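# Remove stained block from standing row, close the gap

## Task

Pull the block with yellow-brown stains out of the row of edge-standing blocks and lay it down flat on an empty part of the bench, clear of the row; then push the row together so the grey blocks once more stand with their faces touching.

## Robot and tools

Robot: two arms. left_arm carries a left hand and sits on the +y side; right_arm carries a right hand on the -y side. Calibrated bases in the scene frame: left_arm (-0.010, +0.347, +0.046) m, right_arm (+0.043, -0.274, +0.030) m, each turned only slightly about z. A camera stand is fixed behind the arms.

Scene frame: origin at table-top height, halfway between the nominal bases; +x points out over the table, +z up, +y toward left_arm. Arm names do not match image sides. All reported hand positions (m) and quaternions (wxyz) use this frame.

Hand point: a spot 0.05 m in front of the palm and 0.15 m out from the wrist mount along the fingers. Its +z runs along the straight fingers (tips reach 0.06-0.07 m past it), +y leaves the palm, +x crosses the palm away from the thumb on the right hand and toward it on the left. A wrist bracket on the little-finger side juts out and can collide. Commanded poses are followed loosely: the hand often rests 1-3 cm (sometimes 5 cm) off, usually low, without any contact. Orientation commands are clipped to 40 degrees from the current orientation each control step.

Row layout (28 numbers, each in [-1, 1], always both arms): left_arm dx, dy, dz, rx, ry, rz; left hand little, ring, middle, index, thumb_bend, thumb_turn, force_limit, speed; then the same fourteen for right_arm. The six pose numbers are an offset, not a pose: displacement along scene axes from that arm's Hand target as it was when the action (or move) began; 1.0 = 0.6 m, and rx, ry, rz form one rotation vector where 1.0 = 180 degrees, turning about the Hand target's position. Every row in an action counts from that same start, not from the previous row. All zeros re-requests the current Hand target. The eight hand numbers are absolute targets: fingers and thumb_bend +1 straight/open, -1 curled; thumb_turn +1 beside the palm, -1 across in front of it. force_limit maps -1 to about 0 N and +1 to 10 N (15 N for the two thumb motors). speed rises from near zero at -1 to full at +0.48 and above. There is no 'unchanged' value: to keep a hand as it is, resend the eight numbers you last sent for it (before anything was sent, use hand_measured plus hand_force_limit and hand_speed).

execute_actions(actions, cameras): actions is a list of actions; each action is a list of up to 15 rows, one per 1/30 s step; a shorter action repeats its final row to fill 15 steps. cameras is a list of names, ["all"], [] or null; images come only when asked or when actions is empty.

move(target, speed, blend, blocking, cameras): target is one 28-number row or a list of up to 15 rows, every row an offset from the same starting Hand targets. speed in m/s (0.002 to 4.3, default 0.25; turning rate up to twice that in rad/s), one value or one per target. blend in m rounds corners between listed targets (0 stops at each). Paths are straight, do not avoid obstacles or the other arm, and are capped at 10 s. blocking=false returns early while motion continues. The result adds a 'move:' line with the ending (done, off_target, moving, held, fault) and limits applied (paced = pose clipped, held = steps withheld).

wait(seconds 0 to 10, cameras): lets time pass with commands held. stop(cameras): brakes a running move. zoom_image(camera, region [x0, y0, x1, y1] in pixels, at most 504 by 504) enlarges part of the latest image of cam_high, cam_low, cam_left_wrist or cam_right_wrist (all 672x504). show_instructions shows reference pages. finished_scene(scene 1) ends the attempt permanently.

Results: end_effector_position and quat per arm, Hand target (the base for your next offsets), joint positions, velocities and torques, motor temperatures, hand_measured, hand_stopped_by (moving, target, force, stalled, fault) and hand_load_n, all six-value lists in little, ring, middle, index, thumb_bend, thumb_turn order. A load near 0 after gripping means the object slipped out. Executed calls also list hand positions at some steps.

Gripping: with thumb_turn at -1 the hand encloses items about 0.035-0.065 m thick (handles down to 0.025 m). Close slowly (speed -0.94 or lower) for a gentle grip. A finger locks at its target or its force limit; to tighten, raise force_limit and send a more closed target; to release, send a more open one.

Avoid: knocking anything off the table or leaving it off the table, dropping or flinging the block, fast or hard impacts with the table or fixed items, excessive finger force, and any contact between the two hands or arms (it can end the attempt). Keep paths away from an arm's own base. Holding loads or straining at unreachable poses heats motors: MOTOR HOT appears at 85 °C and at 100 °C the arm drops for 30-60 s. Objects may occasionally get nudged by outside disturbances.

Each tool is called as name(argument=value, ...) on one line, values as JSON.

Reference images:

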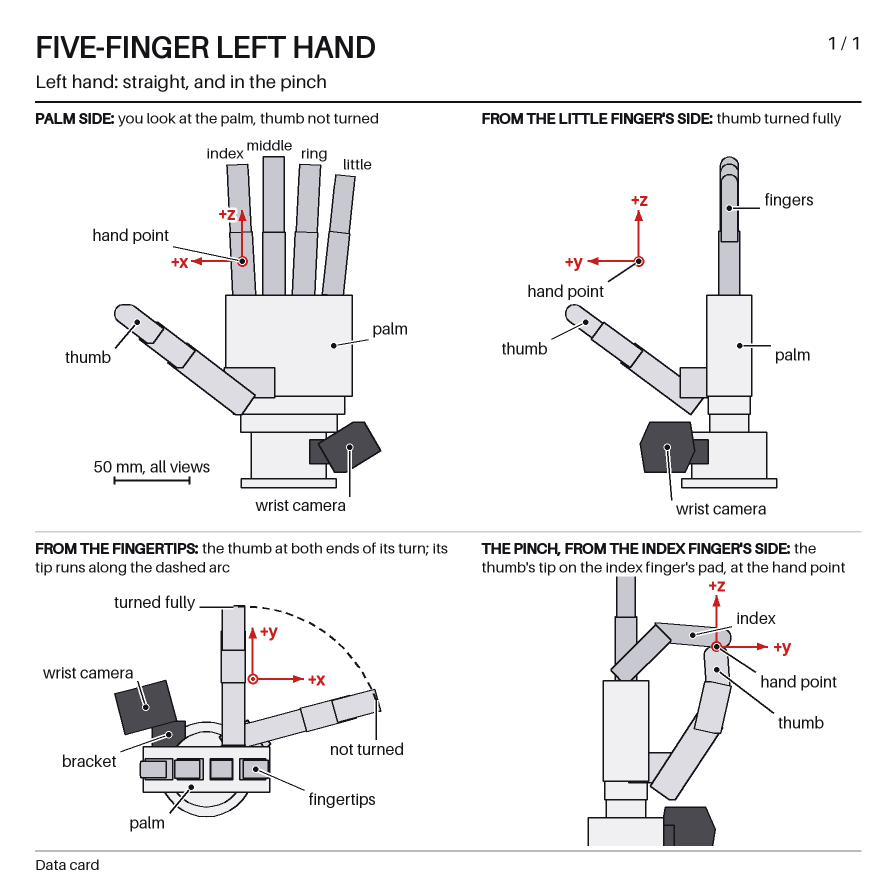

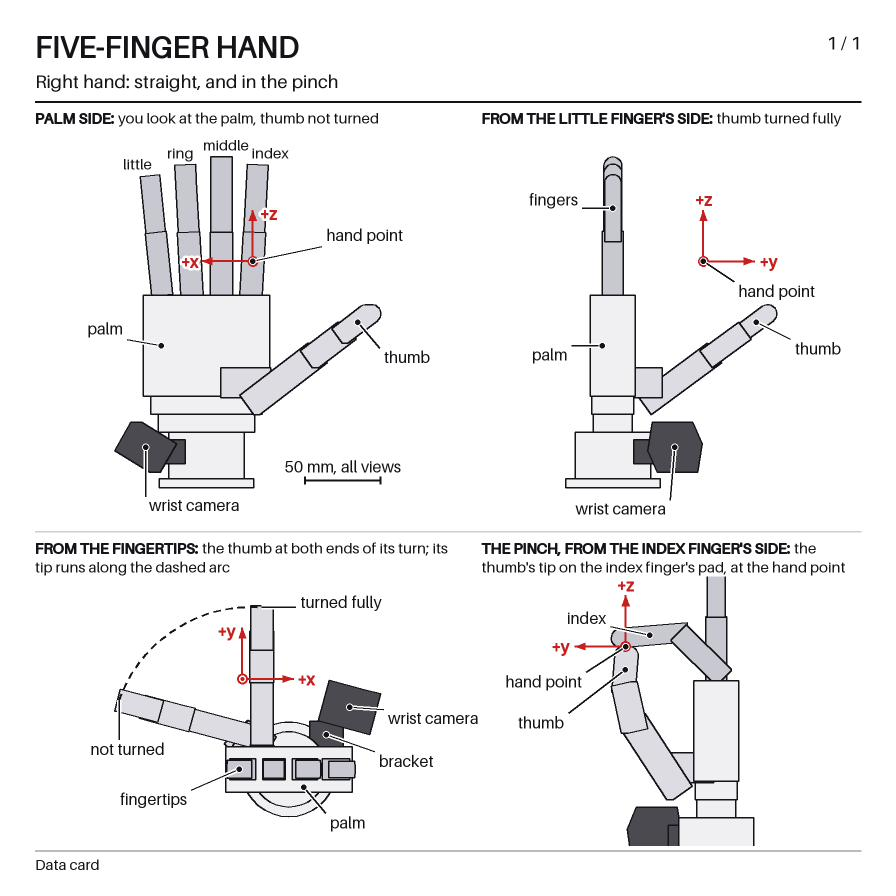

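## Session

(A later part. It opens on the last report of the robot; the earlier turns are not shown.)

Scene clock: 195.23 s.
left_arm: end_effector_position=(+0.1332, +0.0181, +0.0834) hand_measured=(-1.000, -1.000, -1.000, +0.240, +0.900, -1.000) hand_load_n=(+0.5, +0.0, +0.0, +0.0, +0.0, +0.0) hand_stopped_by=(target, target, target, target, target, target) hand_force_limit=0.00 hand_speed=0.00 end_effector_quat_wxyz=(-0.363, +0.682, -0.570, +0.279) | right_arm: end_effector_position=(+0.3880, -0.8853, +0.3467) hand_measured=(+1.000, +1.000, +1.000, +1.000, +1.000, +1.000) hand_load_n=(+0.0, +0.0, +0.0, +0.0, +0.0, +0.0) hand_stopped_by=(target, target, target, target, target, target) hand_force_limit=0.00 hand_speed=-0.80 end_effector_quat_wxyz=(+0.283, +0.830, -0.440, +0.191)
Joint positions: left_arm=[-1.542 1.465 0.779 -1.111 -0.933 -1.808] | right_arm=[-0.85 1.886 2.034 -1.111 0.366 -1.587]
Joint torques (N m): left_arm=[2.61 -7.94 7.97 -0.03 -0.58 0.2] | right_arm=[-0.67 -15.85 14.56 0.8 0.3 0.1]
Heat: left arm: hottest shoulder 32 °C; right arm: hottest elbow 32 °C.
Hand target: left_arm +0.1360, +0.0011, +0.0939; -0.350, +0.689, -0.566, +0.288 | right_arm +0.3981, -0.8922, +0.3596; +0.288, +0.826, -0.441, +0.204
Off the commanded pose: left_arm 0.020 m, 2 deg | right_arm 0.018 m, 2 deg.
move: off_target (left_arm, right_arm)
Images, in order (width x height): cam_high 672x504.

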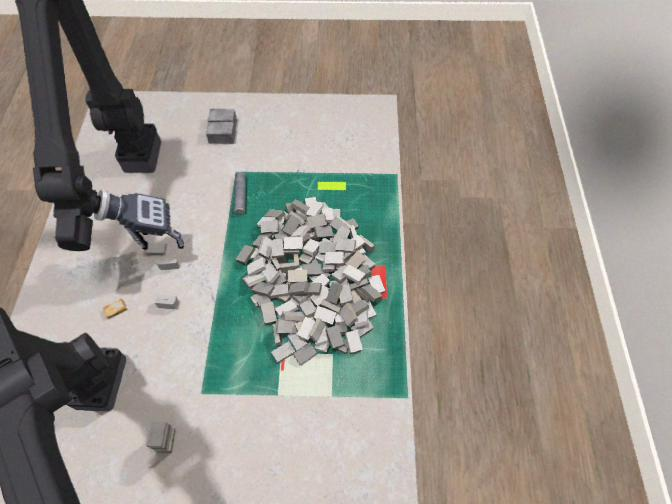

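move(target=[[0.0108,0.01,-0.05, 0,0,0, -1,-1,-1,0.24,0.9,-1,0,0, 0,0,0,0,0,0, 1,1,1,1,1,1,0,-0.8],[0.0108,0.0032,-0.1157, 0,0,0, -1,-1,-1,0.24,0.9,-1,0,0, 0,0,0,0,0,0, 1,1,1,1,1,1,0,-0.8]], speed=[0.2,0.12], cameras=["cam_high"])

zoom_image(camera="cam_high", region=[130, 230, 210, 290])

Scene clock: 197.77 s.
left_arm: end_effector_position=(+0.1402, -0.0004, +0.0315) hand_measured=(-1.000, -1.000, -1.000, +0.240, +0.900, -1.000) hand_load_n=(+0.0, +0.5, +0.0, +0.0, +0.0, +0.0) hand_stopped_by=(target, target, target, target, target, target) hand_force_limit=0.00 hand_speed=0.00 end_effector_quat_wxyz=(-0.344, +0.692, -0.562, +0.295) | right_arm: end_effector_position=(+0.3880, -0.8853, +0.3467) hand_measured=(+1.000, +1.000, +1.000, +1.000, +1.000, +1.000) hand_load_n=(+0.0, +0.0, +0.0, +0.0, +0.0, +0.0) hand_stopped_by=(target, target, target, target, target, target) hand_force_limit=0.00 hand_speed=-0.80 end_effector_quat_wxyz=(+0.283, +0.830, -0.440, +0.191)
Joint positions: left_arm=[-1.523 1.588 0.738 -0.863 -0.933 -1.775] | right_arm=[-0.85 1.886 2.034 -1.111 0.366 -1.587]
Joint torques (N m): left_arm=[2.49 -6.95 4.68 0.08 -0.66 0.22] | right_arm=[-0.38 -15.97 14.63 0.79 0.24 0.07]
Heat: left arm: hottest shoulder 32 °C; right arm: hottest elbow 32 °C.
Hand target: left_arm +0.1425, +0.0030, +0.0245; -0.350, +0.689, -0.566, +0.288 | right_arm +0.3981, -0.8922, +0.3596; +0.288, +0.826, -0.441, +0.204
Off the commanded pose: left_arm 0.008 m, 1 deg | right_arm 0.018 m, 2 deg.
move: off_target (right_arm)
Images, in order (width x height): cam_high 672x504.

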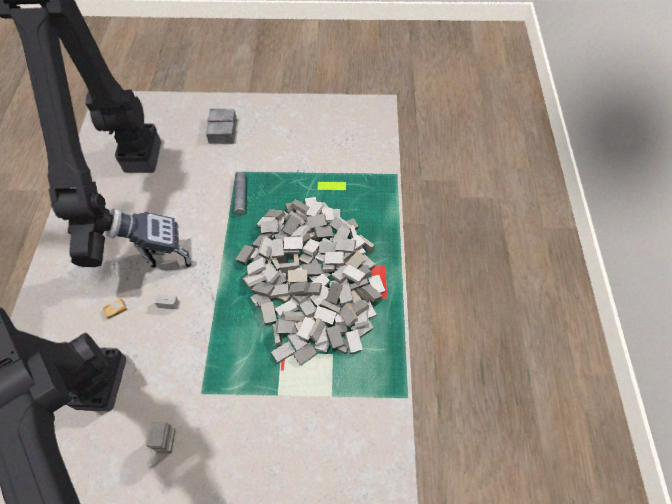

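Scaled by 6.300 from the camera's 672x504 image, which has a finer 960x720 frame.

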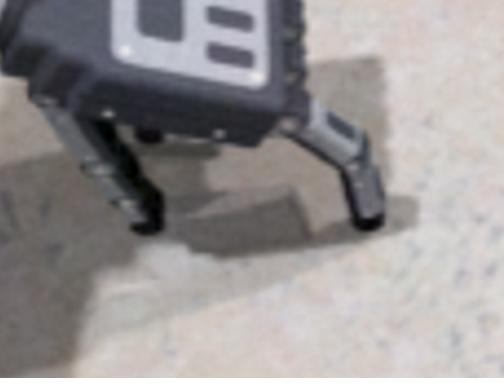

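move(target=[[0,0,0, 0,0,0, -1,-1,-1,0.0,0.76,-1,-0.7,-0.9, 0,0,0,0,0,0, 1,1,1,1,1,1,0,-0.8]])

move(target=[[0,0,0, 0,0,0, -1,-1,-1,-0.08,0.66,-1,-0.7,-0.93, 0,0,0,0,0,0, 1,1,1,1,1,1,0,-0.8]], cameras=["cam_high","cam_left_wrist"])

zoom_image(camera="cam_high", region=[130, 230, 210, 290])

zoom_image(camera="cam_left_wrist", region=[180, 180, 400, 330])

Scene clock: 200.93 s.
left_arm: end_effector_position=(+0.1402, -0.0004, +0.0315) hand_measured=(-1.000, -1.000, -1.000, +0.000, +0.760, -1.000) hand_load_n=(+0.0, +0.0, +0.0, +0.0, +0.5, +0.0) hand_stopped_by=(target, target, target, target, target, target) hand_force_limit=-0.70 hand_speed=-0.90 end_effector_quat_wxyz=(-0.344, +0.692, -0.562, +0.295) | right_arm: end_effector_position=(+0.3880, -0.8853, +0.3467) hand_measured=(+1.000, +1.000, +1.000, +1.000, +1.000, +1.000) hand_load_n=(+0.0, +0.0, +0.0, +0.0, +0.0, +0.0) hand_stopped_by=(target, target, target, target, target, target) hand_force_limit=0.00 hand_speed=-0.80 end_effector_quat_wxyz=(+0.283, +0.830, -0.440, +0.191)
Joint positions: left_arm=[-1.523 1.588 0.738 -0.863 -0.933 -1.775] | right_arm=[-0.85 1.886 2.034 -1.111 0.366 -1.587]
Joint torques (N m): left_arm=[2.61 -7.36 4.55 0.29 -0.67 0.18] | right_arm=[0.38 -16.03 14.52 0.69 0.28 0.11]
Heat: left arm: hottest shoulder 32 °C; right arm: hottest elbow 32 °C.
Hand target: left_arm +0.1425, +0.0030, +0.0245; -0.350, +0.689, -0.566, +0.288 | right_arm +0.3981, -0.8922, +0.3596; +0.288, +0.826, -0.441, +0.204
Off the commanded pose: left_arm 0.008 m, 1 deg | right_arm 0.018 m, 2 deg.
move: off_target (right_arm)

Scene clock: 201.43 s.
left_arm: end_effector_position=(+0.1402, -0.0004, +0.0315) hand_measured=(-1.000, -1.000, -1.000, -0.024, +0.750, -1.000) hand_load_n=(+0.0, +0.0, +0.5, +3.0, +2.5, +0.0) hand_stopped_by=(target, target, target, force, force, target) hand_force_limit=-0.70 hand_speed=-0.93 end_effector_quat_wxyz=(-0.344, +0.692, -0.562, +0.295) | right_arm: end_effector_position=(+0.3880, -0.8853, +0.3467) hand_measured=(+1.000, +1.000, +1.000, +1.000, +1.000, +1.000) hand_load_n=(+0.0, +0.0, +0.0, +0.0, +0.0, +0.5) hand_stopped_by=(target, target, target, target, target, target) hand_force_limit=0.00 hand_speed=-0.80 end_effector_quat_wxyz=(+0.283, +0.830, -0.440, +0.191)
Joint positions: left_arm=[-1.523 1.588 0.738 -0.863 -0.933 -1.774] | right_arm=[-0.85 1.886 2.034 -1.111 0.366 -1.587]
Joint torques (N m): left_arm=[2.32 -6.71 4.75 0.18 -0.64 0.21] | right_arm=[-0.21 -15.85 14.48 0.69 0.27 0.07]
Heat: left arm: hottest shoulder 32 °C; right arm: hottest elbow 32 °C.
Hand target: left_arm +0.1425, +0.0030, +0.0245; -0.350, +0.689, -0.566, +0.288 | right_arm +0.3981, -0.8922, +0.3596; +0.288, +0.826, -0.441, +0.204
Off the commanded pose: left_arm 0.008 m, 1 deg | right_arm 0.018 m, 2 deg.
move: off_target (right_arm)
Images, in order (width x height): cam_high 672x504, cam_left_wrist 672x504.

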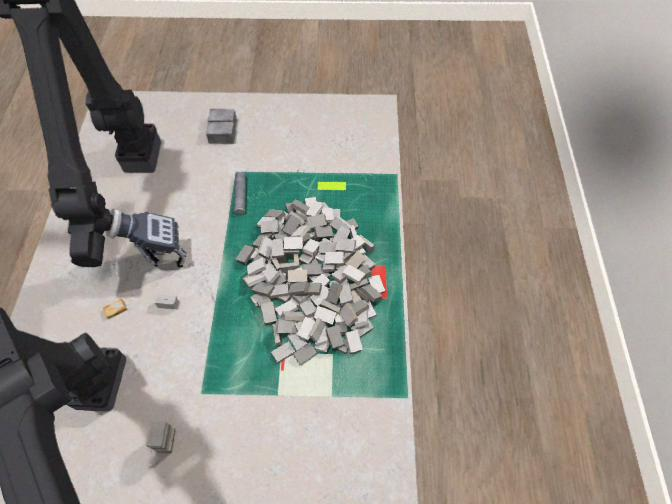

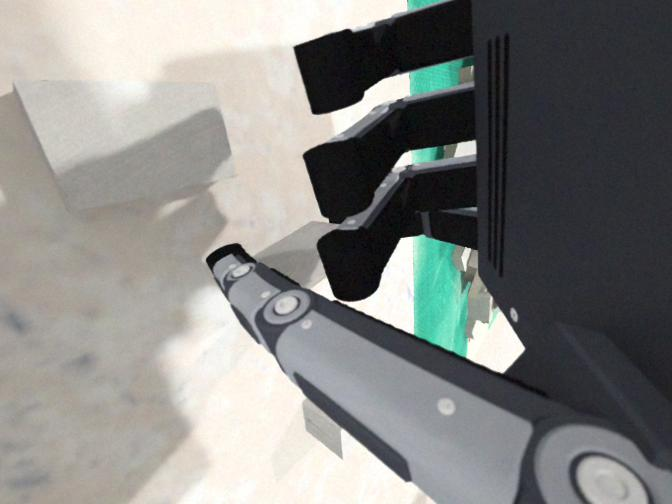

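Scaled by 6.300 from the camera's 672x504 image, which has a finer 960x720 frame.

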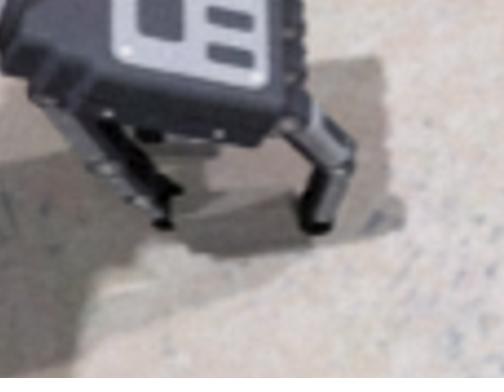

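Scaled by 2.291 from the camera's 672x504 image, which has a finer 960x720 frame.

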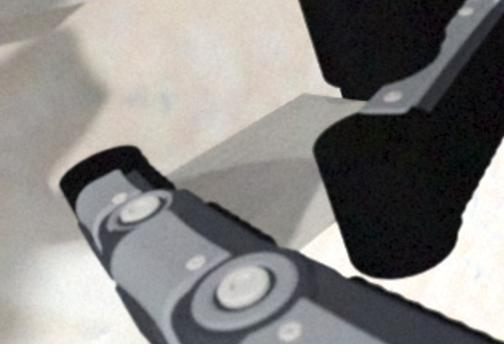

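move(target=[[0,-0.005,0.045, 0,0,0, -1,-1,-1,-0.08,0.66,-1,-0.7,-0.93, 0,0,0,0,0,0, 1,1,1,1,1,1,0,-0.8],[0.0108,-0.125,0.035, 0,0,-0.044, -1,-1,-1,-0.08,0.66,-1,-0.7,-0.93, 0,0,0,0,0,0, 1,1,1,1,1,1,0,-0.8]], speed=[0.06,0.08], cameras=["cam_high","cam_left_wrist"])

zoom_image(camera="cam_high", region=[140, 260, 200, 305])

zoom_image(camera="cam_left_wrist", region=[180, 180, 400, 330])

Scene clock: 205.07 s.
left_arm: end_effector_position=(+0.1437, -0.0547, +0.0419) hand_measured=(-1.000, -1.000, -1.000, -0.024, +0.750, -1.000) hand_load_n=(+0.0, +0.0, +0.0, +3.0, +2.5, +0.0) hand_stopped_by=(target, target, target, force, force, target) hand_force_limit=-0.70 hand_speed=-0.93 end_effector_quat_wxyz=(-0.335, +0.645, -0.615, +0.306) | right_arm: end_effector_position=(+0.3880, -0.8853, +0.3467) hand_measured=(+1.000, +1.000, +1.000, +1.000, +1.000, +1.000) hand_load_n=(+0.0, +0.0, +0.0, +0.0, +0.0, +0.0) hand_stopped_by=(target, target, target, target, target, target) hand_force_limit=0.00 hand_speed=-0.80 end_effector_quat_wxyz=(+0.283, +0.830, -0.440, +0.191)
Joint positions: left_arm=[-1.515 1.628 0.838 -0.762 -0.941 -1.525] | right_arm=[-0.85 1.886 2.034 -1.111 0.366 -1.587]
Joint torques (N m): left_arm=[2.78 -8.12 7.92 0.57 -0.69 0.18] | right_arm=[-0.38 -15.62 14.52 0.77 0.26 0.08]
Heat: left arm: hottest shoulder 32 °C; right arm: hottest elbow 32 °C.
Hand target: left_arm +0.1490, -0.0720, +0.0456; -0.330, +0.648, -0.612, +0.311 | right_arm +0.3981, -0.8922, +0.3596; +0.288, +0.826, -0.441, +0.204
Off the commanded pose: left_arm 0.018 m, 1 deg | right_arm 0.018 m, 2 deg.
move: off_target (left_arm, right_arm)
Images, in order (width x height): cam_high 672x504, cam_left_wrist 672x504.

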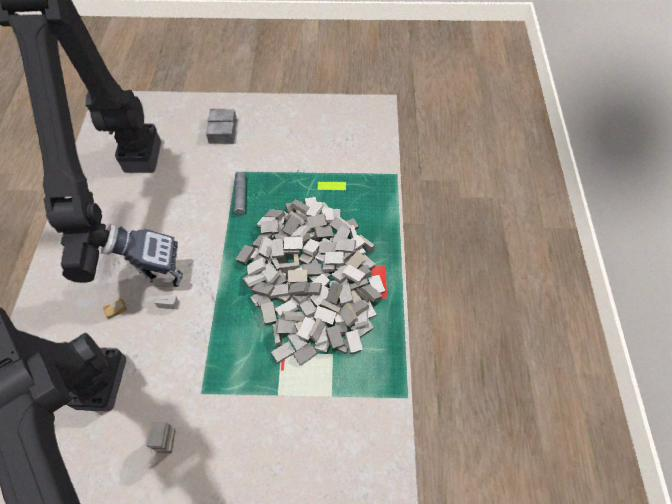

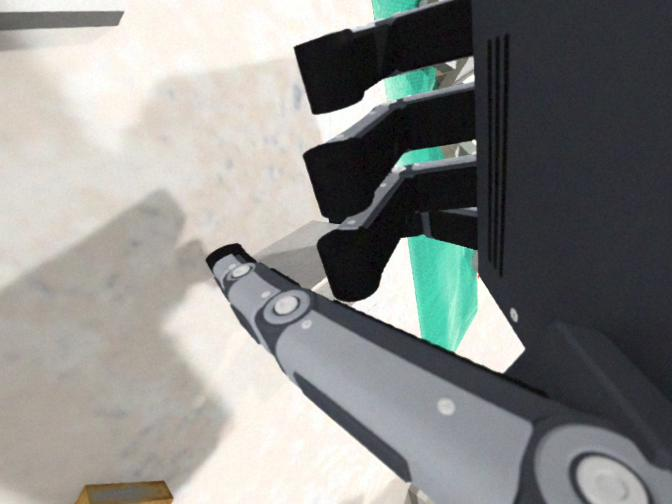

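Scaled by 8.400 from the camera's 672x504 image, which has a finer 960x720 frame.

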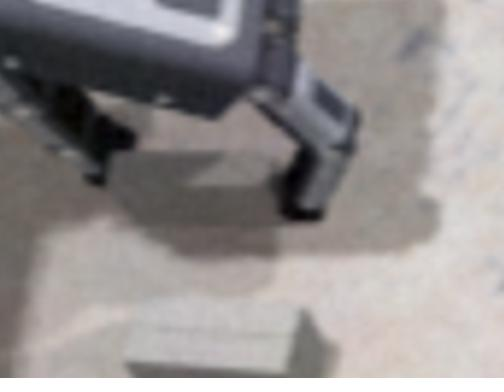

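Scaled by 2.291 from the camera's 672x504 image, which has a finer 960x720 frame.

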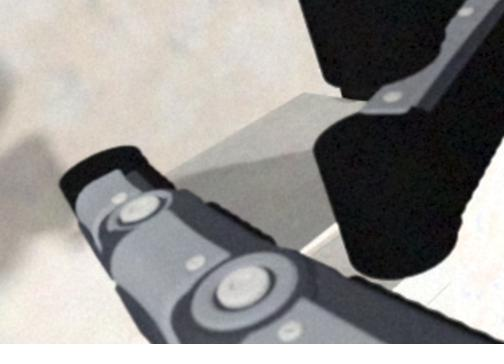

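move(target=[[0.011,-0.0367,-0.011, 0,0,0, -1,-1,-1,-0.08,0.66,-1,-0.7,-0.93, 0,0,0,0,0,0, 1,1,1,1,1,1,0,-0.8]], speed=[0.06], cameras=["cam_high","cam_left_wrist"])

zoom_image(camera="cam_high", region=[140, 260, 200, 305])

zoom_image(camera="cam_left_wrist", region=[180, 180, 400, 330])

Scene clock: 206.70 s.
left_arm: end_effector_position=(+0.1496, -0.0756, +0.0350) hand_measured=(-1.000, -1.000, -1.000, -0.024, +0.750, -1.000) hand_load_n=(+0.0, +0.0, +0.0, +3.0, +3.0, +0.0) hand_stopped_by=(target, target, target, force, force, target) hand_force_limit=-0.70 hand_speed=-0.93 end_effector_quat_wxyz=(-0.335, +0.644, -0.616, +0.305) | right_arm: end_effector_position=(+0.3880, -0.8853, +0.3467) hand_measured=(+1.000, +1.000, +1.000, +1.000, +1.000, +1.000) hand_load_n=(+0.0, +0.0, +0.0, +0.0, +0.0, +0.0) hand_stopped_by=(target, target, target, target, target, target) hand_force_limit=0.00 hand_speed=-0.80 end_effector_quat_wxyz=(+0.283, +0.830, -0.440, +0.191)
Joint positions: left_arm=[-1.504 1.686 0.893 -0.745 -0.94 -1.505] | right_arm=[-0.85 1.886 2.034 -1.111 0.366 -1.587]
Joint torques (N m): left_arm=[2.67 -8.35 8.21 0.4 -0.67 0.17] | right_arm=[-0.56 -15.97 14.46 0.73 0.25 0.08]
Heat: left arm: hottest shoulder 32 °C; right arm: hottest elbow 32 °C.
Hand target: left_arm +0.1555, -0.0942, +0.0391; -0.330, +0.648, -0.612, +0.312 | right_arm +0.3981, -0.8922, +0.3596; +0.288, +0.826, -0.441, +0.204
Off the commanded pose: left_arm 0.020 m, 1 deg | right_arm 0.018 m, 2 deg.
move: off_target (left_arm, right_arm)
Images, in order (width x height): cam_high 672x504, cam_left_wrist 672x504.

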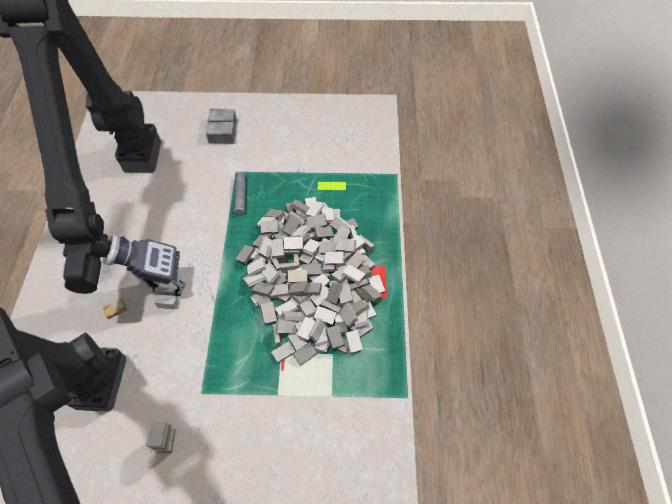

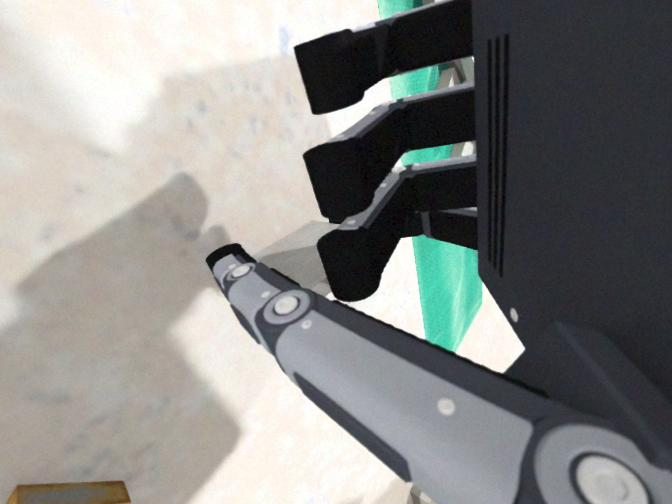

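Scaled by 8.400 from the camera's 672x504 image, which has a finer 960x720 frame.

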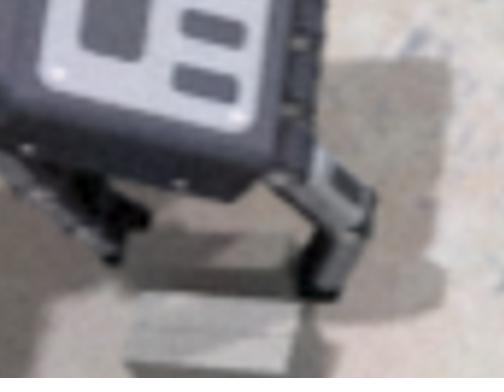

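Scaled by 2.291 from the camera's 672x504 image, which has a finer 960x720 frame.

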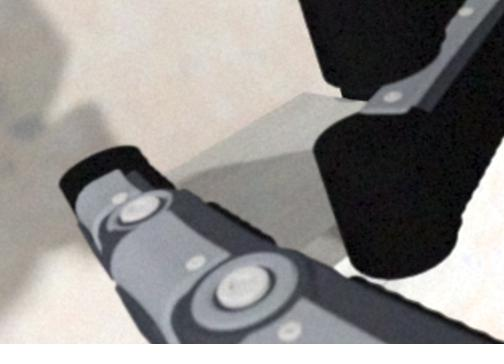

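move(target=[[0.0,0.0,-0.007, 0,0,0, -1,-1,-1,-0.08,0.66,-1,-0.7,-0.93, 0,0,0,0,0,0, 1,1,1,1,1,1,0,-0.8],[0.0,-0.02,-0.006, 0,0,0, -1,-1,-1,-0.08,0.66,-1,-0.7,-0.93, 0,0,0,0,0,0, 1,1,1,1,1,1,0,-0.8]], speed=[0.04], cameras=["cam_high","cam_left_wrist"])

zoom_image(camera="cam_high", region=[140, 270, 200, 315])

speed must be one number or one for each of the 2 targets, got a list of 1; nothing of the call was run

Scaled by 8.400 from the camera's 672x504 image, which has a finer 960x720 frame.

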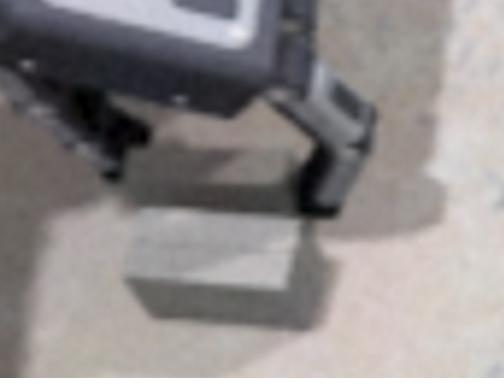

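move(target=[[0.0,0.0,-0.007, 0,0,0, -1,-1,-1,-0.08,0.66,-1,-0.7,-0.93, 0,0,0,0,0,0, 1,1,1,1,1,1,0,-0.8],[0.0,-0.02,-0.006, 0,0,0, -1,-1,-1,-0.08,0.66,-1,-0.7,-0.93, 0,0,0,0,0,0, 1,1,1,1,1,1,0,-0.8]], speed=0.04, cameras=["cam_high","cam_left_wrist"])

zoom_image(camera="cam_high", region=[140, 270, 200, 315])

Scene clock: 208.80 s.
left_arm: end_effector_position=(+0.1512, -0.0885, +0.0337) hand_measured=(-1.000, -1.000, -1.000, -0.024, +0.750, -1.000) hand_load_n=(+0.0, +0.0, +0.0, +2.5, +2.5, -1.0) hand_stopped_by=(target, target, target, force, force, target) hand_force_limit=-0.70 hand_speed=-0.93 end_effector_quat_wxyz=(-0.333, +0.645, -0.615, +0.309) | right_arm: end_effector_position=(+0.3880, -0.8853, +0.3467) hand_measured=(+1.000, +1.000, +1.000, +1.000, +1.000, +1.000) hand_load_n=(+0.0, +0.0, +0.0, +0.0, +0.0, +0.0) hand_stopped_by=(target, target, target, target, target, target) hand_force_limit=0.00 hand_speed=-0.80 end_effector_quat_wxyz=(+0.283, +0.830, -0.440, +0.191)
Joint positions: left_arm=[-1.504 1.711 0.922 -0.737 -0.941 -1.502] | right_arm=[-0.85 1.886 2.034 -1.111 0.366 -1.587]
Joint torques (N m): left_arm=[2.26 -8.41 8.57 0.06 -0.63 0.12] | right_arm=[-0.03 -15.56 14.24 0.66 0.27 0.08]
Heat: left arm: hottest shoulder 32 °C; right arm: hottest elbow 32 °C.
Hand target: left_arm +0.1556, -0.1061, +0.0354; -0.330, +0.648, -0.612, +0.312 | right_arm +0.3981, -0.8922, +0.3596; +0.288, +0.826, -0.441, +0.204
Off the commanded pose: left_arm 0.018 m, 1 deg | right_arm 0.018 m, 2 deg.
move: off_target (left_arm, right_arm)
Images, in order (width x height): cam_high 672x504, cam_left_wrist 672x504.

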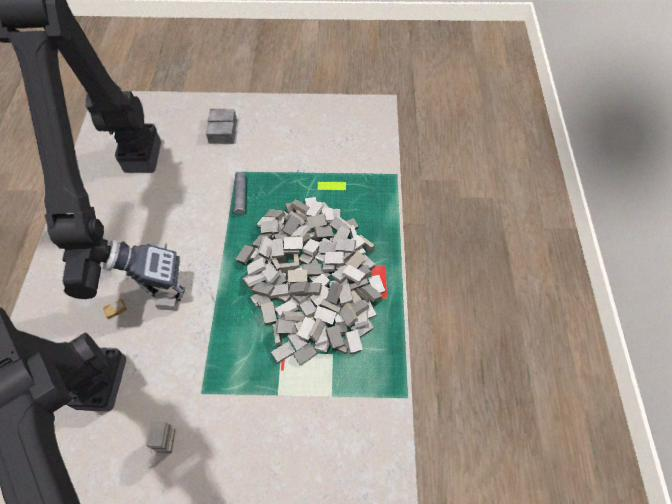

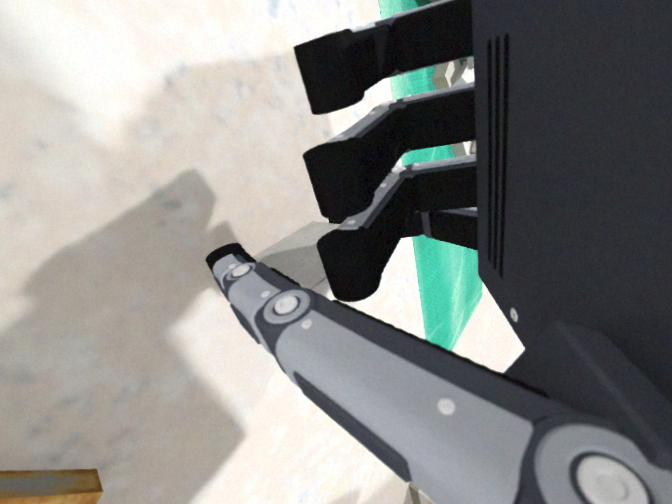

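Scaled by 8.400 from the camera's 672x504 image, which has a finer 960x720 frame.

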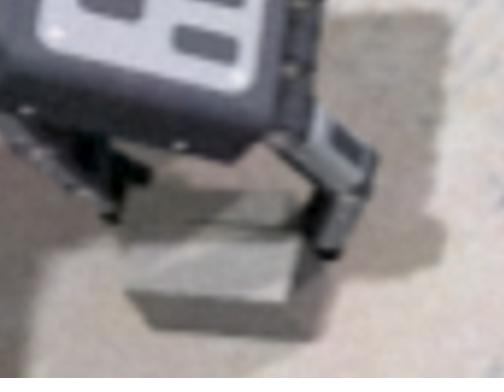

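move(target=[[0.0,0.0,-0.006, 0,0,0, -1,-1,-1,-0.08,0.66,-1,-0.7,-0.93, 0,0,0,0,0,0, 1,1,1,1,1,1,0,-0.8],[0.0,0.0,-0.006, 0,0,0, -1,-1,-1,0.06,0.82,-1,-0.7,-0.9, 0,0,0,0,0,0, 1,1,1,1,1,1,0,-0.8]], speed=0.04, cameras=["cam_high"])

zoom_image(camera="cam_high", region=[140, 270, 200, 315])

Scene clock: 210.57 s.
left_arm: end_effector_position=(+0.1514, -0.0895, +0.0306) hand_measured=(-1.000, -1.000, -1.000, +0.060, +0.820, -1.000) hand_load_n=(+0.0, +0.0, +0.0, +0.0, +0.0, +0.0) hand_stopped_by=(target, target, target, target, target, target) hand_force_limit=-0.70 hand_speed=-0.90 end_effector_quat_wxyz=(-0.335, +0.644, -0.616, +0.307) | right_arm: end_effector_position=(+0.3880, -0.8853, +0.3467) hand_measured=(+1.000, +1.000, +1.000, +1.000, +1.000, +1.000) hand_load_n=(+0.0, +0.0, +0.0, +0.0, +0.0, +0.0) hand_stopped_by=(target, target, target, target, target, target) hand_force_limit=0.00 hand_speed=-0.80 end_effector_quat_wxyz=(+0.283, +0.830, -0.440, +0.191)
Joint positions: left_arm=[-1.504 1.723 0.927 -0.737 -0.942 -1.501] | right_arm=[-0.85 1.886 2.034 -1.111 0.366 -1.587]
Joint velocities: left_arm=[0.015 -0.015 -0.002 0.017 -0.037 -0.154] | right_arm=[within noise]
Joint torques (N m): left_arm=[2.61 -9.88 8.06 0.38 -0.6 0.14] | right_arm=[-0.91 -15.91 14.58 0.68 0.28 0.11]
Heat: left arm: hottest shoulder 32 °C; right arm: hottest elbow 32 °C.
Hand target: left_arm +0.1556, -0.1062, +0.0319; -0.330, +0.648, -0.612, +0.312 | right_arm +0.3981, -0.8922, +0.3596; +0.288, +0.826, -0.441, +0.204
Off the commanded pose: left_arm 0.017 m, 1 deg | right_arm 0.018 m, 2 deg.
move: off_target (left_arm, right_arm); target 2's new numbers were sent with left_arm's hand 0.018 m and 1 deg from that target
Images, in order (width x height): cam_high 672x504.

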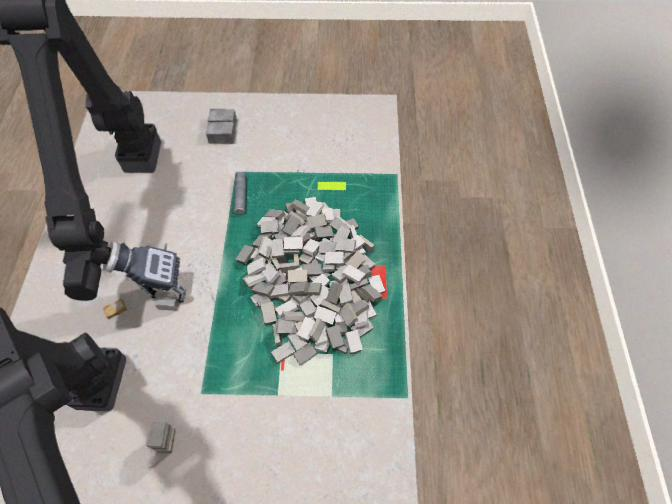

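Scaled by 8.400 from the camera's 672x504 image, which has a finer 960x720 frame.

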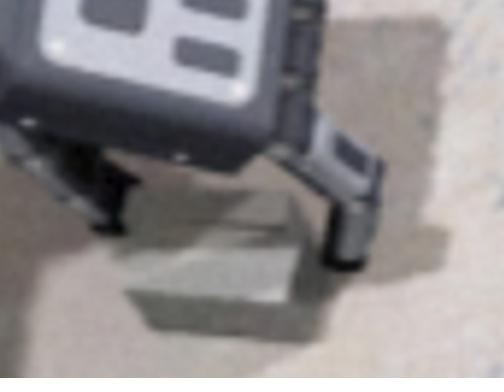

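move(target=[[0.0,0.0,0.0, 0,0,0, -1,-1,-1,0.24,0.93,-1,-0.2,-0.3, 0,0,0,0,0,0, 1,1,1,1,1,1,0,-0.8],[0.0,0.0,0.12, 0,0,0, -1,-1,-1,0.24,0.93,-1,-0.2,-0.3, 0,0,0,0,0,0, 1,1,1,1,1,1,0,-0.8],[-0.07,0.35,0.12, 0,0,0, -1,-1,-1,0.24,0.93,-1,-0.2,-0.3, 0,0,0,0,0,0, 1,1,1,1,1,1,0,-0.8]], speed=[0.04,0.1,0.3], cameras=["cam_high","cam_left_wrist"])

zoom_image(camera="cam_high", region=[100, 240, 200, 315])

zoom_image(camera="cam_high", region=[140, 270, 200, 315])

Scene clock: 214.87 s.
left_arm: end_effector_position=(+0.1157, +0.1045, +0.1015) hand_measured=(-1.000, -1.000, -1.000, +0.240, +0.930, -1.000) hand_load_n=(+0.0, +0.0, +0.0, +0.0, +0.0, +0.0) hand_stopped_by=(target, target, target, target, target, target) hand_force_limit=-0.20 hand_speed=-0.30 end_effector_quat_wxyz=(-0.334, +0.646, -0.614, +0.307) | right_arm: end_effector_position=(+0.3880, -0.8853, +0.3467) hand_measured=(+1.000, +1.000, +1.000, +1.000, +1.000, +1.000) hand_load_n=(+0.0, +0.0, +0.0, +0.0, +0.0, +0.0) hand_stopped_by=(target, target, target, target, target, target) hand_force_limit=0.00 hand_speed=-0.80 end_effector_quat_wxyz=(+0.283, +0.830, -0.440, +0.191)
Joint positions: left_arm=[-1.583 1.078 0.515 -1.079 -0.941 -1.642] | right_arm=[-0.85 1.886 2.034 -1.111 0.366 -1.587]
Joint torques (N m): left_arm=[1.2 -3.25 6.27 -0.44 -0.61 -0.03] | right_arm=[-0.56 -15.15 14.49 0.65 0.3 0.09]
Heat: left arm: hottest shoulder 32 °C; right arm: hottest elbow 32 °C.
Hand target: left_arm +0.1135, +0.1040, +0.1039; -0.330, +0.648, -0.612, +0.312 | right_arm +0.3981, -0.8922, +0.3596; +0.288, +0.826, -0.441, +0.204
Off the commanded pose: left_arm 0.003 m, 1 deg | right_arm 0.018 m, 2 deg.
move: off_target (right_arm)
Images, in order (width x height): cam_high 672x504, cam_left_wrist 672x504.

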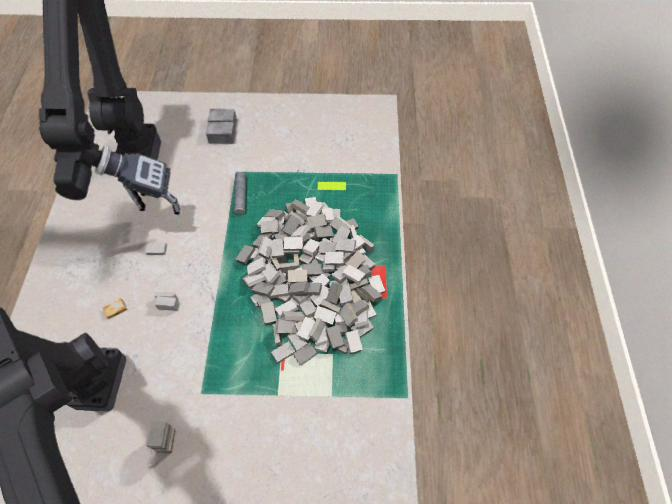

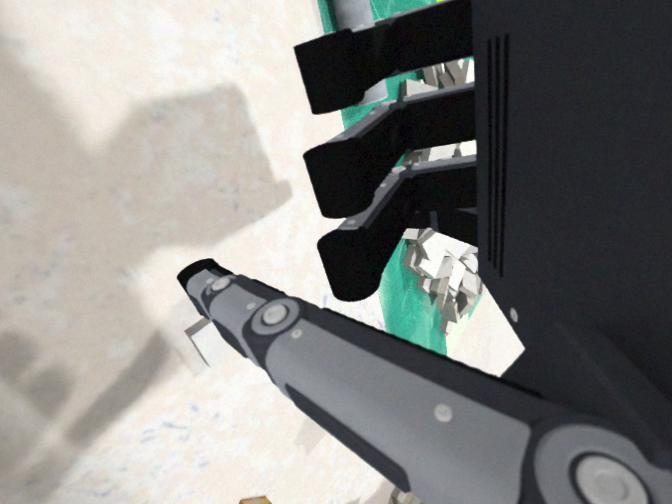

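Scaled by 5.040 from the camera's 672x504 image, which has a finer 960x720 frame.

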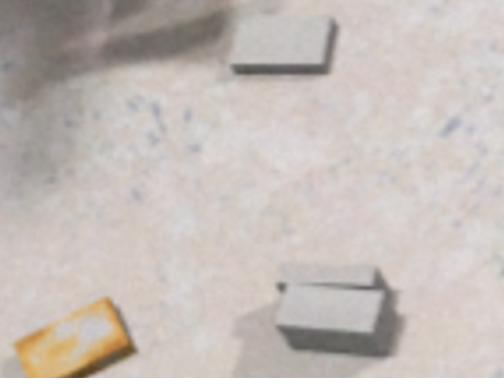

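Scaled by 8.400 from the camera's 672x504 image, which has a finer 960x720 frame.

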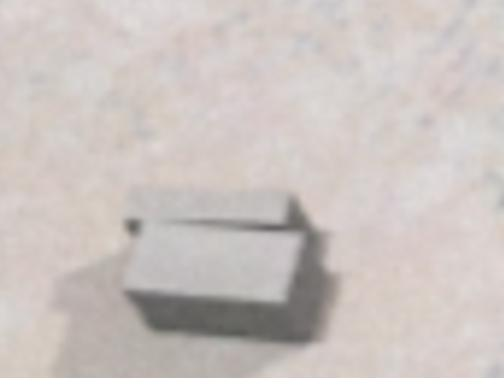

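move(target=[[-0.0232,-0.0867,-0.073, 0,0,0.033, -1,-1,-1,0.24,0.9,-1,0,0, 0,0,0,0,0,0, 1,1,1,1,1,1,0,-0.8],[-0.0232,-0.0917,-0.135, 0,0,0.033, -1,-1,-1,0.24,0.9,-1,0,0, 0,0,0,0,0,0, 1,1,1,1,1,1,0,-0.8]], speed=[0.2,0.12], cameras=["cam_high"])

zoom_image(camera="cam_high", region=[115, 220, 195, 280])

Scene clock: 217.73 s.
left_arm: end_effector_position=(+0.1009, +0.0543, +0.0255) hand_measured=(-1.000, -1.000, -1.000, +0.240, +0.900, -1.000) hand_load_n=(+0.5, +0.0, +0.0, +0.0, +0.0, +0.0) hand_stopped_by=(target, target, target, target, target, target) hand_force_limit=0.00 hand_speed=0.00 end_effector_quat_wxyz=(-0.347, +0.678, -0.579, +0.291) | right_arm: end_effector_position=(+0.3880, -0.8853, +0.3467) hand_measured=(+1.000, +1.000, +1.000, +1.000, +1.000, +1.000) hand_load_n=(+0.0, +0.0, +0.0, +0.0, +0.0, +0.0) hand_stopped_by=(target, target, target, target, target, target) hand_force_limit=0.00 hand_speed=-0.80 end_effector_quat_wxyz=(+0.283, +0.830, -0.440, +0.191)
Joint positions: left_arm=[-1.643 1.507 0.609 -0.952 -0.91 -1.909] | right_arm=[-0.85 1.886 2.034 -1.111 0.366 -1.587]
Joint torques (N m): left_arm=[1.79 -4.54 4.92 -0.02 -0.7 -0.01] | right_arm=[0.38 -15.68 14.53 0.91 0.26 0.05]
Heat: left arm: hottest shoulder 32 °C; right arm: hottest elbow 32 °C.
Hand target: left_arm +0.0997, +0.0489, +0.0228; -0.345, +0.679, -0.577, +0.294 | right_arm +0.3981, -0.8922, +0.3596; +0.288, +0.826, -0.441, +0.204
Off the commanded pose: left_arm 0.006 m, 0 deg | right_arm 0.018 m, 2 deg.
move: off_target (right_arm)
Images, in order (width x height): cam_high 672x504.

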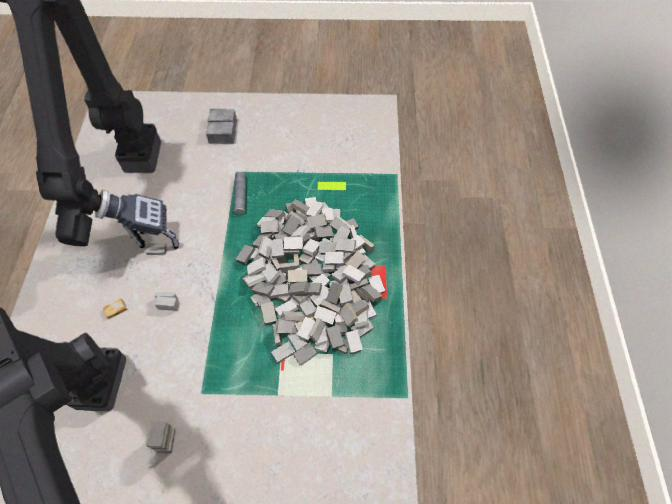

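Scaled by 6.300 from the camera's 672x504 image, which has a finer 960x720 frame.

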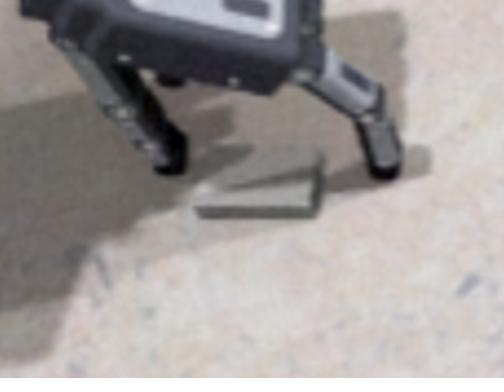

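move(target=[[-0.003,0.004,0.06, 0,0,0.0, -1,-1,-1,0.24,0.9,-1,0,0, 0,0,0,0,0,0, 1,1,1,1,1,1,0,-0.8],[-0.003,-0.004,0.0, 0,0,0.0, -1,-1,-1,0.24,0.9,-1,0,0, 0,0,0,0,0,0, 1,1,1,1,1,1,0,-0.8]], speed=[0.15,0.12], cameras=["cam_high"])

zoom_image(camera="cam_high", region=[115, 220, 195, 280])

Scene clock: 219.97 s.
left_arm: end_effector_position=(+0.0998, +0.0550, +0.0245) hand_measured=(-1.000, -1.000, -1.000, +0.240, +0.900, -1.000) hand_load_n=(+0.0, +0.0, +0.0, +0.0, -0.5, -0.5) hand_stopped_by=(target, target, target, target, target, target) hand_force_limit=0.00 hand_speed=0.00 end_effector_quat_wxyz=(-0.350, +0.676, -0.580, +0.289) | right_arm: end_effector_position=(+0.3880, -0.8853, +0.3467) hand_measured=(+1.000, +1.000, +1.000, +1.000, +1.000, +1.000) hand_load_n=(+0.0, +0.0, +0.0, +0.0, +0.0, +0.0) hand_stopped_by=(target, target, target, target, target, target) hand_force_limit=0.00 hand_speed=-0.80 end_effector_quat_wxyz=(+0.283, +0.830, -0.440, +0.191)
Joint positions: left_arm=[-1.648 1.515 0.612 -0.962 -0.91 -1.918] | right_arm=[-0.85 1.886 2.034 -1.111 0.366 -1.587]
Joint torques (N m): left_arm=[1.79 -5.19 5.31 0.09 -0.58 -0.03] | right_arm=[-0.32 -15.5 14.6 0.66 0.26 0.11]
Heat: left arm: hottest shoulder 32 °C; right arm: hottest elbow 32 °C.
Hand target: left_arm +0.0978, +0.0464, +0.0229; -0.345, +0.679, -0.577, +0.294 | right_arm +0.3981, -0.8922, +0.3596; +0.288, +0.826, -0.441, +0.204
Off the commanded pose: left_arm 0.009 m, 1 deg | right_arm 0.018 m, 2 deg.
move: off_target (right_arm)
Images, in order (width x height): cam_high 672x504.

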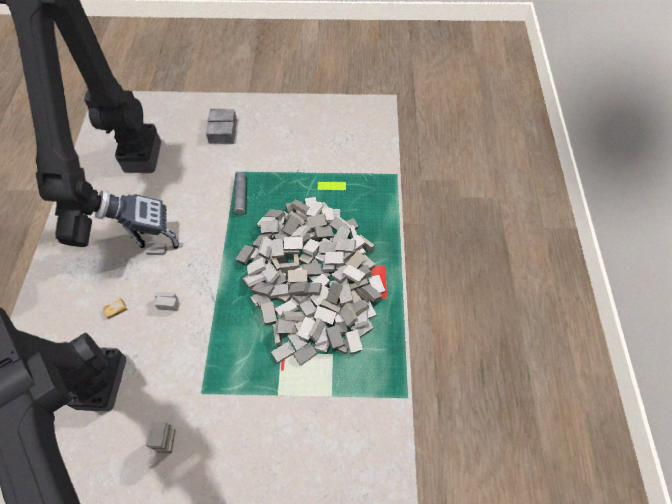

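Scaled by 6.300 from the camera's 672x504 image, which has a finer 960x720 frame.

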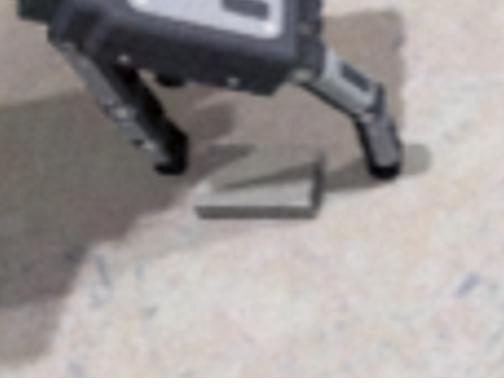

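move(target=[[0,0.0,0.06, 0,0,0.0, -1,-1,-1,0.24,0.9,-1,0,0, 0,0,0,0,0,0, 1,1,1,1,1,1,0,-0.8],[0,0.0,0.006, 0,0,0.0, -1,-1,-1,0.24,0.9,-1,0,0, 0,0,0,0,0,0, 1,1,1,1,1,1,0,-0.8]], speed=[0.15,0.12], cameras=["cam_high"])

zoom_image(camera="cam_high", region=[115, 220, 195, 280])

Scene clock: 222.17 s.
left_arm: end_effector_position=(+0.0995, +0.0483, +0.0307) hand_measured=(-1.000, -1.000, -1.000, +0.240, +0.900, -1.000) hand_load_n=(+0.0, +0.0, +0.0, +0.0, +0.0, +0.0) hand_stopped_by=(target, target, target, target, target, target) hand_force_limit=0.00 hand_speed=0.00 end_effector_quat_wxyz=(-0.345, +0.679, -0.578, +0.293) | right_arm: end_effector_position=(+0.3880, -0.8853, +0.3467) hand_measured=(+1.000, +1.000, +1.000, +1.000, +1.000, +1.000) hand_load_n=(+0.0, +0.0, +0.0, +0.0, +0.0, +0.0) hand_stopped_by=(target, target, target, target, target, target) hand_force_limit=0.00 hand_speed=-0.80 end_effector_quat_wxyz=(+0.283, +0.830, -0.440, +0.191)
Joint positions: left_arm=[-1.648 1.504 0.626 -0.973 -0.91 -1.918] | right_arm=[-0.85 1.886 2.034 -1.111 0.366 -1.587]
Joint torques (N m): left_arm=[1.32 -5.3 4.66 0.03 -0.61 0.01] | right_arm=[-0.56 -16.32 14.31 0.8 0.25 0.06]
Heat: left arm: hottest shoulder 32 °C; right arm: hottest elbow 32 °C.
Hand target: left_arm +0.0978, +0.0464, +0.0265; -0.345, +0.679, -0.577, +0.294 | right_arm +0.3981, -0.8922, +0.3596; +0.288, +0.826, -0.441, +0.204
Off the commanded pose: left_arm 0.005 m, 0 deg | right_arm 0.018 m, 2 deg.
move: off_target (right_arm)
Images, in order (width x height): cam_high 672x504.

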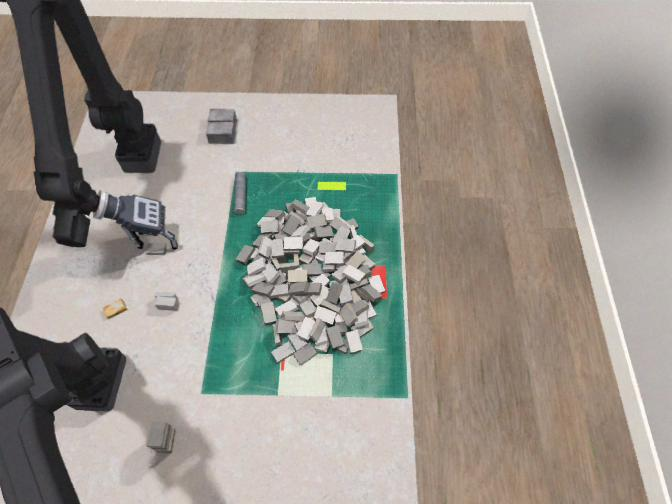

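Scaled by 6.300 from the camera's 672x504 image, which has a finer 960x720 frame.

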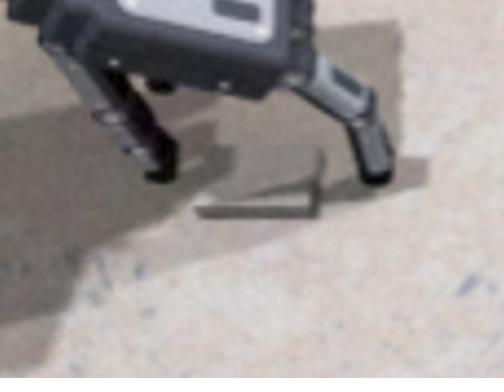

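move(target=[[0,0.003,-0.006, 0,0,0.0, -1,-1,-1,0.24,0.9,-1,0,0, 0,0,0,0,0,0, 1,1,1,1,1,1,0,-0.8]], speed=0.12)

Scene clock: 223.17 s.
left_arm: end_effector_position=(+0.0993, +0.0458, +0.0296) hand_measured=(-1.000, -1.000, -1.000, +0.240, +0.900, -1.000) hand_load_n=(+0.0, +0.0, +0.0, +0.0, +0.0, +0.0) hand_stopped_by=(target, target, target, target, target, target) hand_force_limit=0.00 hand_speed=0.00 end_effector_quat_wxyz=(-0.342, +0.681, -0.577, +0.295) | right_arm: end_effector_position=(+0.3880, -0.8853, +0.3467) hand_measured=(+1.000, +1.000, +1.000, +1.000, +1.000, +1.000) hand_load_n=(+0.0, +0.0, +0.0, +0.0, +0.0, +0.0) hand_stopped_by=(target, target, target, target, target, target) hand_force_limit=0.00 hand_speed=-0.80 end_effector_quat_wxyz=(+0.283, +0.830, -0.440, +0.191)
Joint positions: left_arm=[-1.648 1.508 0.626 -0.96 -0.91 -1.918] | right_arm=[-0.85 1.886 2.034 -1.111 0.366 -1.587]
Joint torques (N m): left_arm=[1.26 -5.13 4.04 0.01 -0.62 -0.03] | right_arm=[-0.26 -15.68 14.49 0.66 0.27 0.1]
Heat: left arm: hottest shoulder 32 °C; right arm: hottest elbow 32 °C.
Hand target: left_arm +0.0978, +0.0482, +0.0229; -0.345, +0.679, -0.577, +0.294 | right_arm +0.3981, -0.8922, +0.3596; +0.288, +0.826, -0.441, +0.204
Off the commanded pose: left_arm 0.007 m, 0 deg | right_arm 0.018 m, 2 deg.
move: off_target (right_arm)

move(target=[[0,0.0,0.06, 0,0,0.0, -1,-1,-1,0.24,0.9,-1,0,0, 0,0,0,0,0,0, 1,1,1,1,1,1,0,-0.8],[0,0.002,0.002, 0,0,0.0, -1,-1,-1,0.24,0.9,-1,0,0, 0,0,0,0,0,0, 1,1,1,1,1,1,0,-0.8]], speed=[0.15,0.12], cameras=["cam_high"])

zoom_image(camera="cam_high", region=[115, 220, 195, 280])

Scene clock: 239.73 s.
left_arm: end_effector_position=(+0.0995, +0.0480, +0.0299) hand_measured=(-1.000, -1.000, -1.000, +0.240, +0.900, -1.000) hand_load_n=(+0.0, +0.0, +0.0, +0.0, +0.0, +0.0) hand_stopped_by=(target, target, target, target, target, target) hand_force_limit=0.00 hand_speed=0.00 end_effector_quat_wxyz=(-0.343, +0.680, -0.577, +0.295) | right_arm: end_effector_position=(+0.3880, -0.8853, +0.3467) hand_measured=(+1.000, +1.000, +1.000, +1.000, +1.000, +1.000) hand_load_n=(+0.0, +0.0, +0.0, +0.0, +0.0, +0.0) hand_stopped_by=(target, target, target, target, target, target) hand_force_limit=0.00 hand_speed=-0.80 end_effector_quat_wxyz=(+0.283, +0.830, -0.440, +0.191)
Joint positions: left_arm=[-1.648 1.504 0.623 -0.964 -0.91 -1.919] | right_arm=[-0.85 1.886 2.034 -1.111 0.366 -1.587]
Joint torques (N m): left_arm=[2.02 -5.07 4.01 0.06 -0.62 0.01] | right_arm=[0.09 -15.74 14.52 0.7 0.27 0.08]
Heat: left arm: hottest shoulder 32 °C; right arm: hottest elbow 33 °C.
Hand target: left_arm +0.0978, +0.0495, +0.0241; -0.345, +0.679, -0.578, +0.294 | right_arm +0.3981, -0.8922, +0.3596; +0.288, +0.826, -0.441, +0.204
Off the commanded pose: left_arm 0.006 m, 0 deg | right_arm 0.018 m, 2 deg.
move: off_target (right_arm)
Images, in order (width x height): cam_high 672x504.

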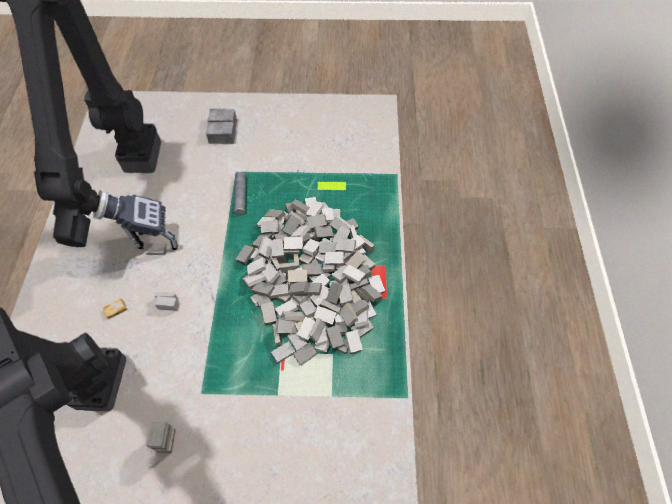

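Scaled by 6.300 from the camera's 672x504 image, which has a finer 960x720 frame.

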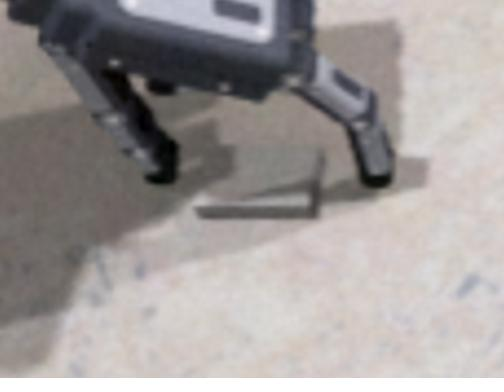

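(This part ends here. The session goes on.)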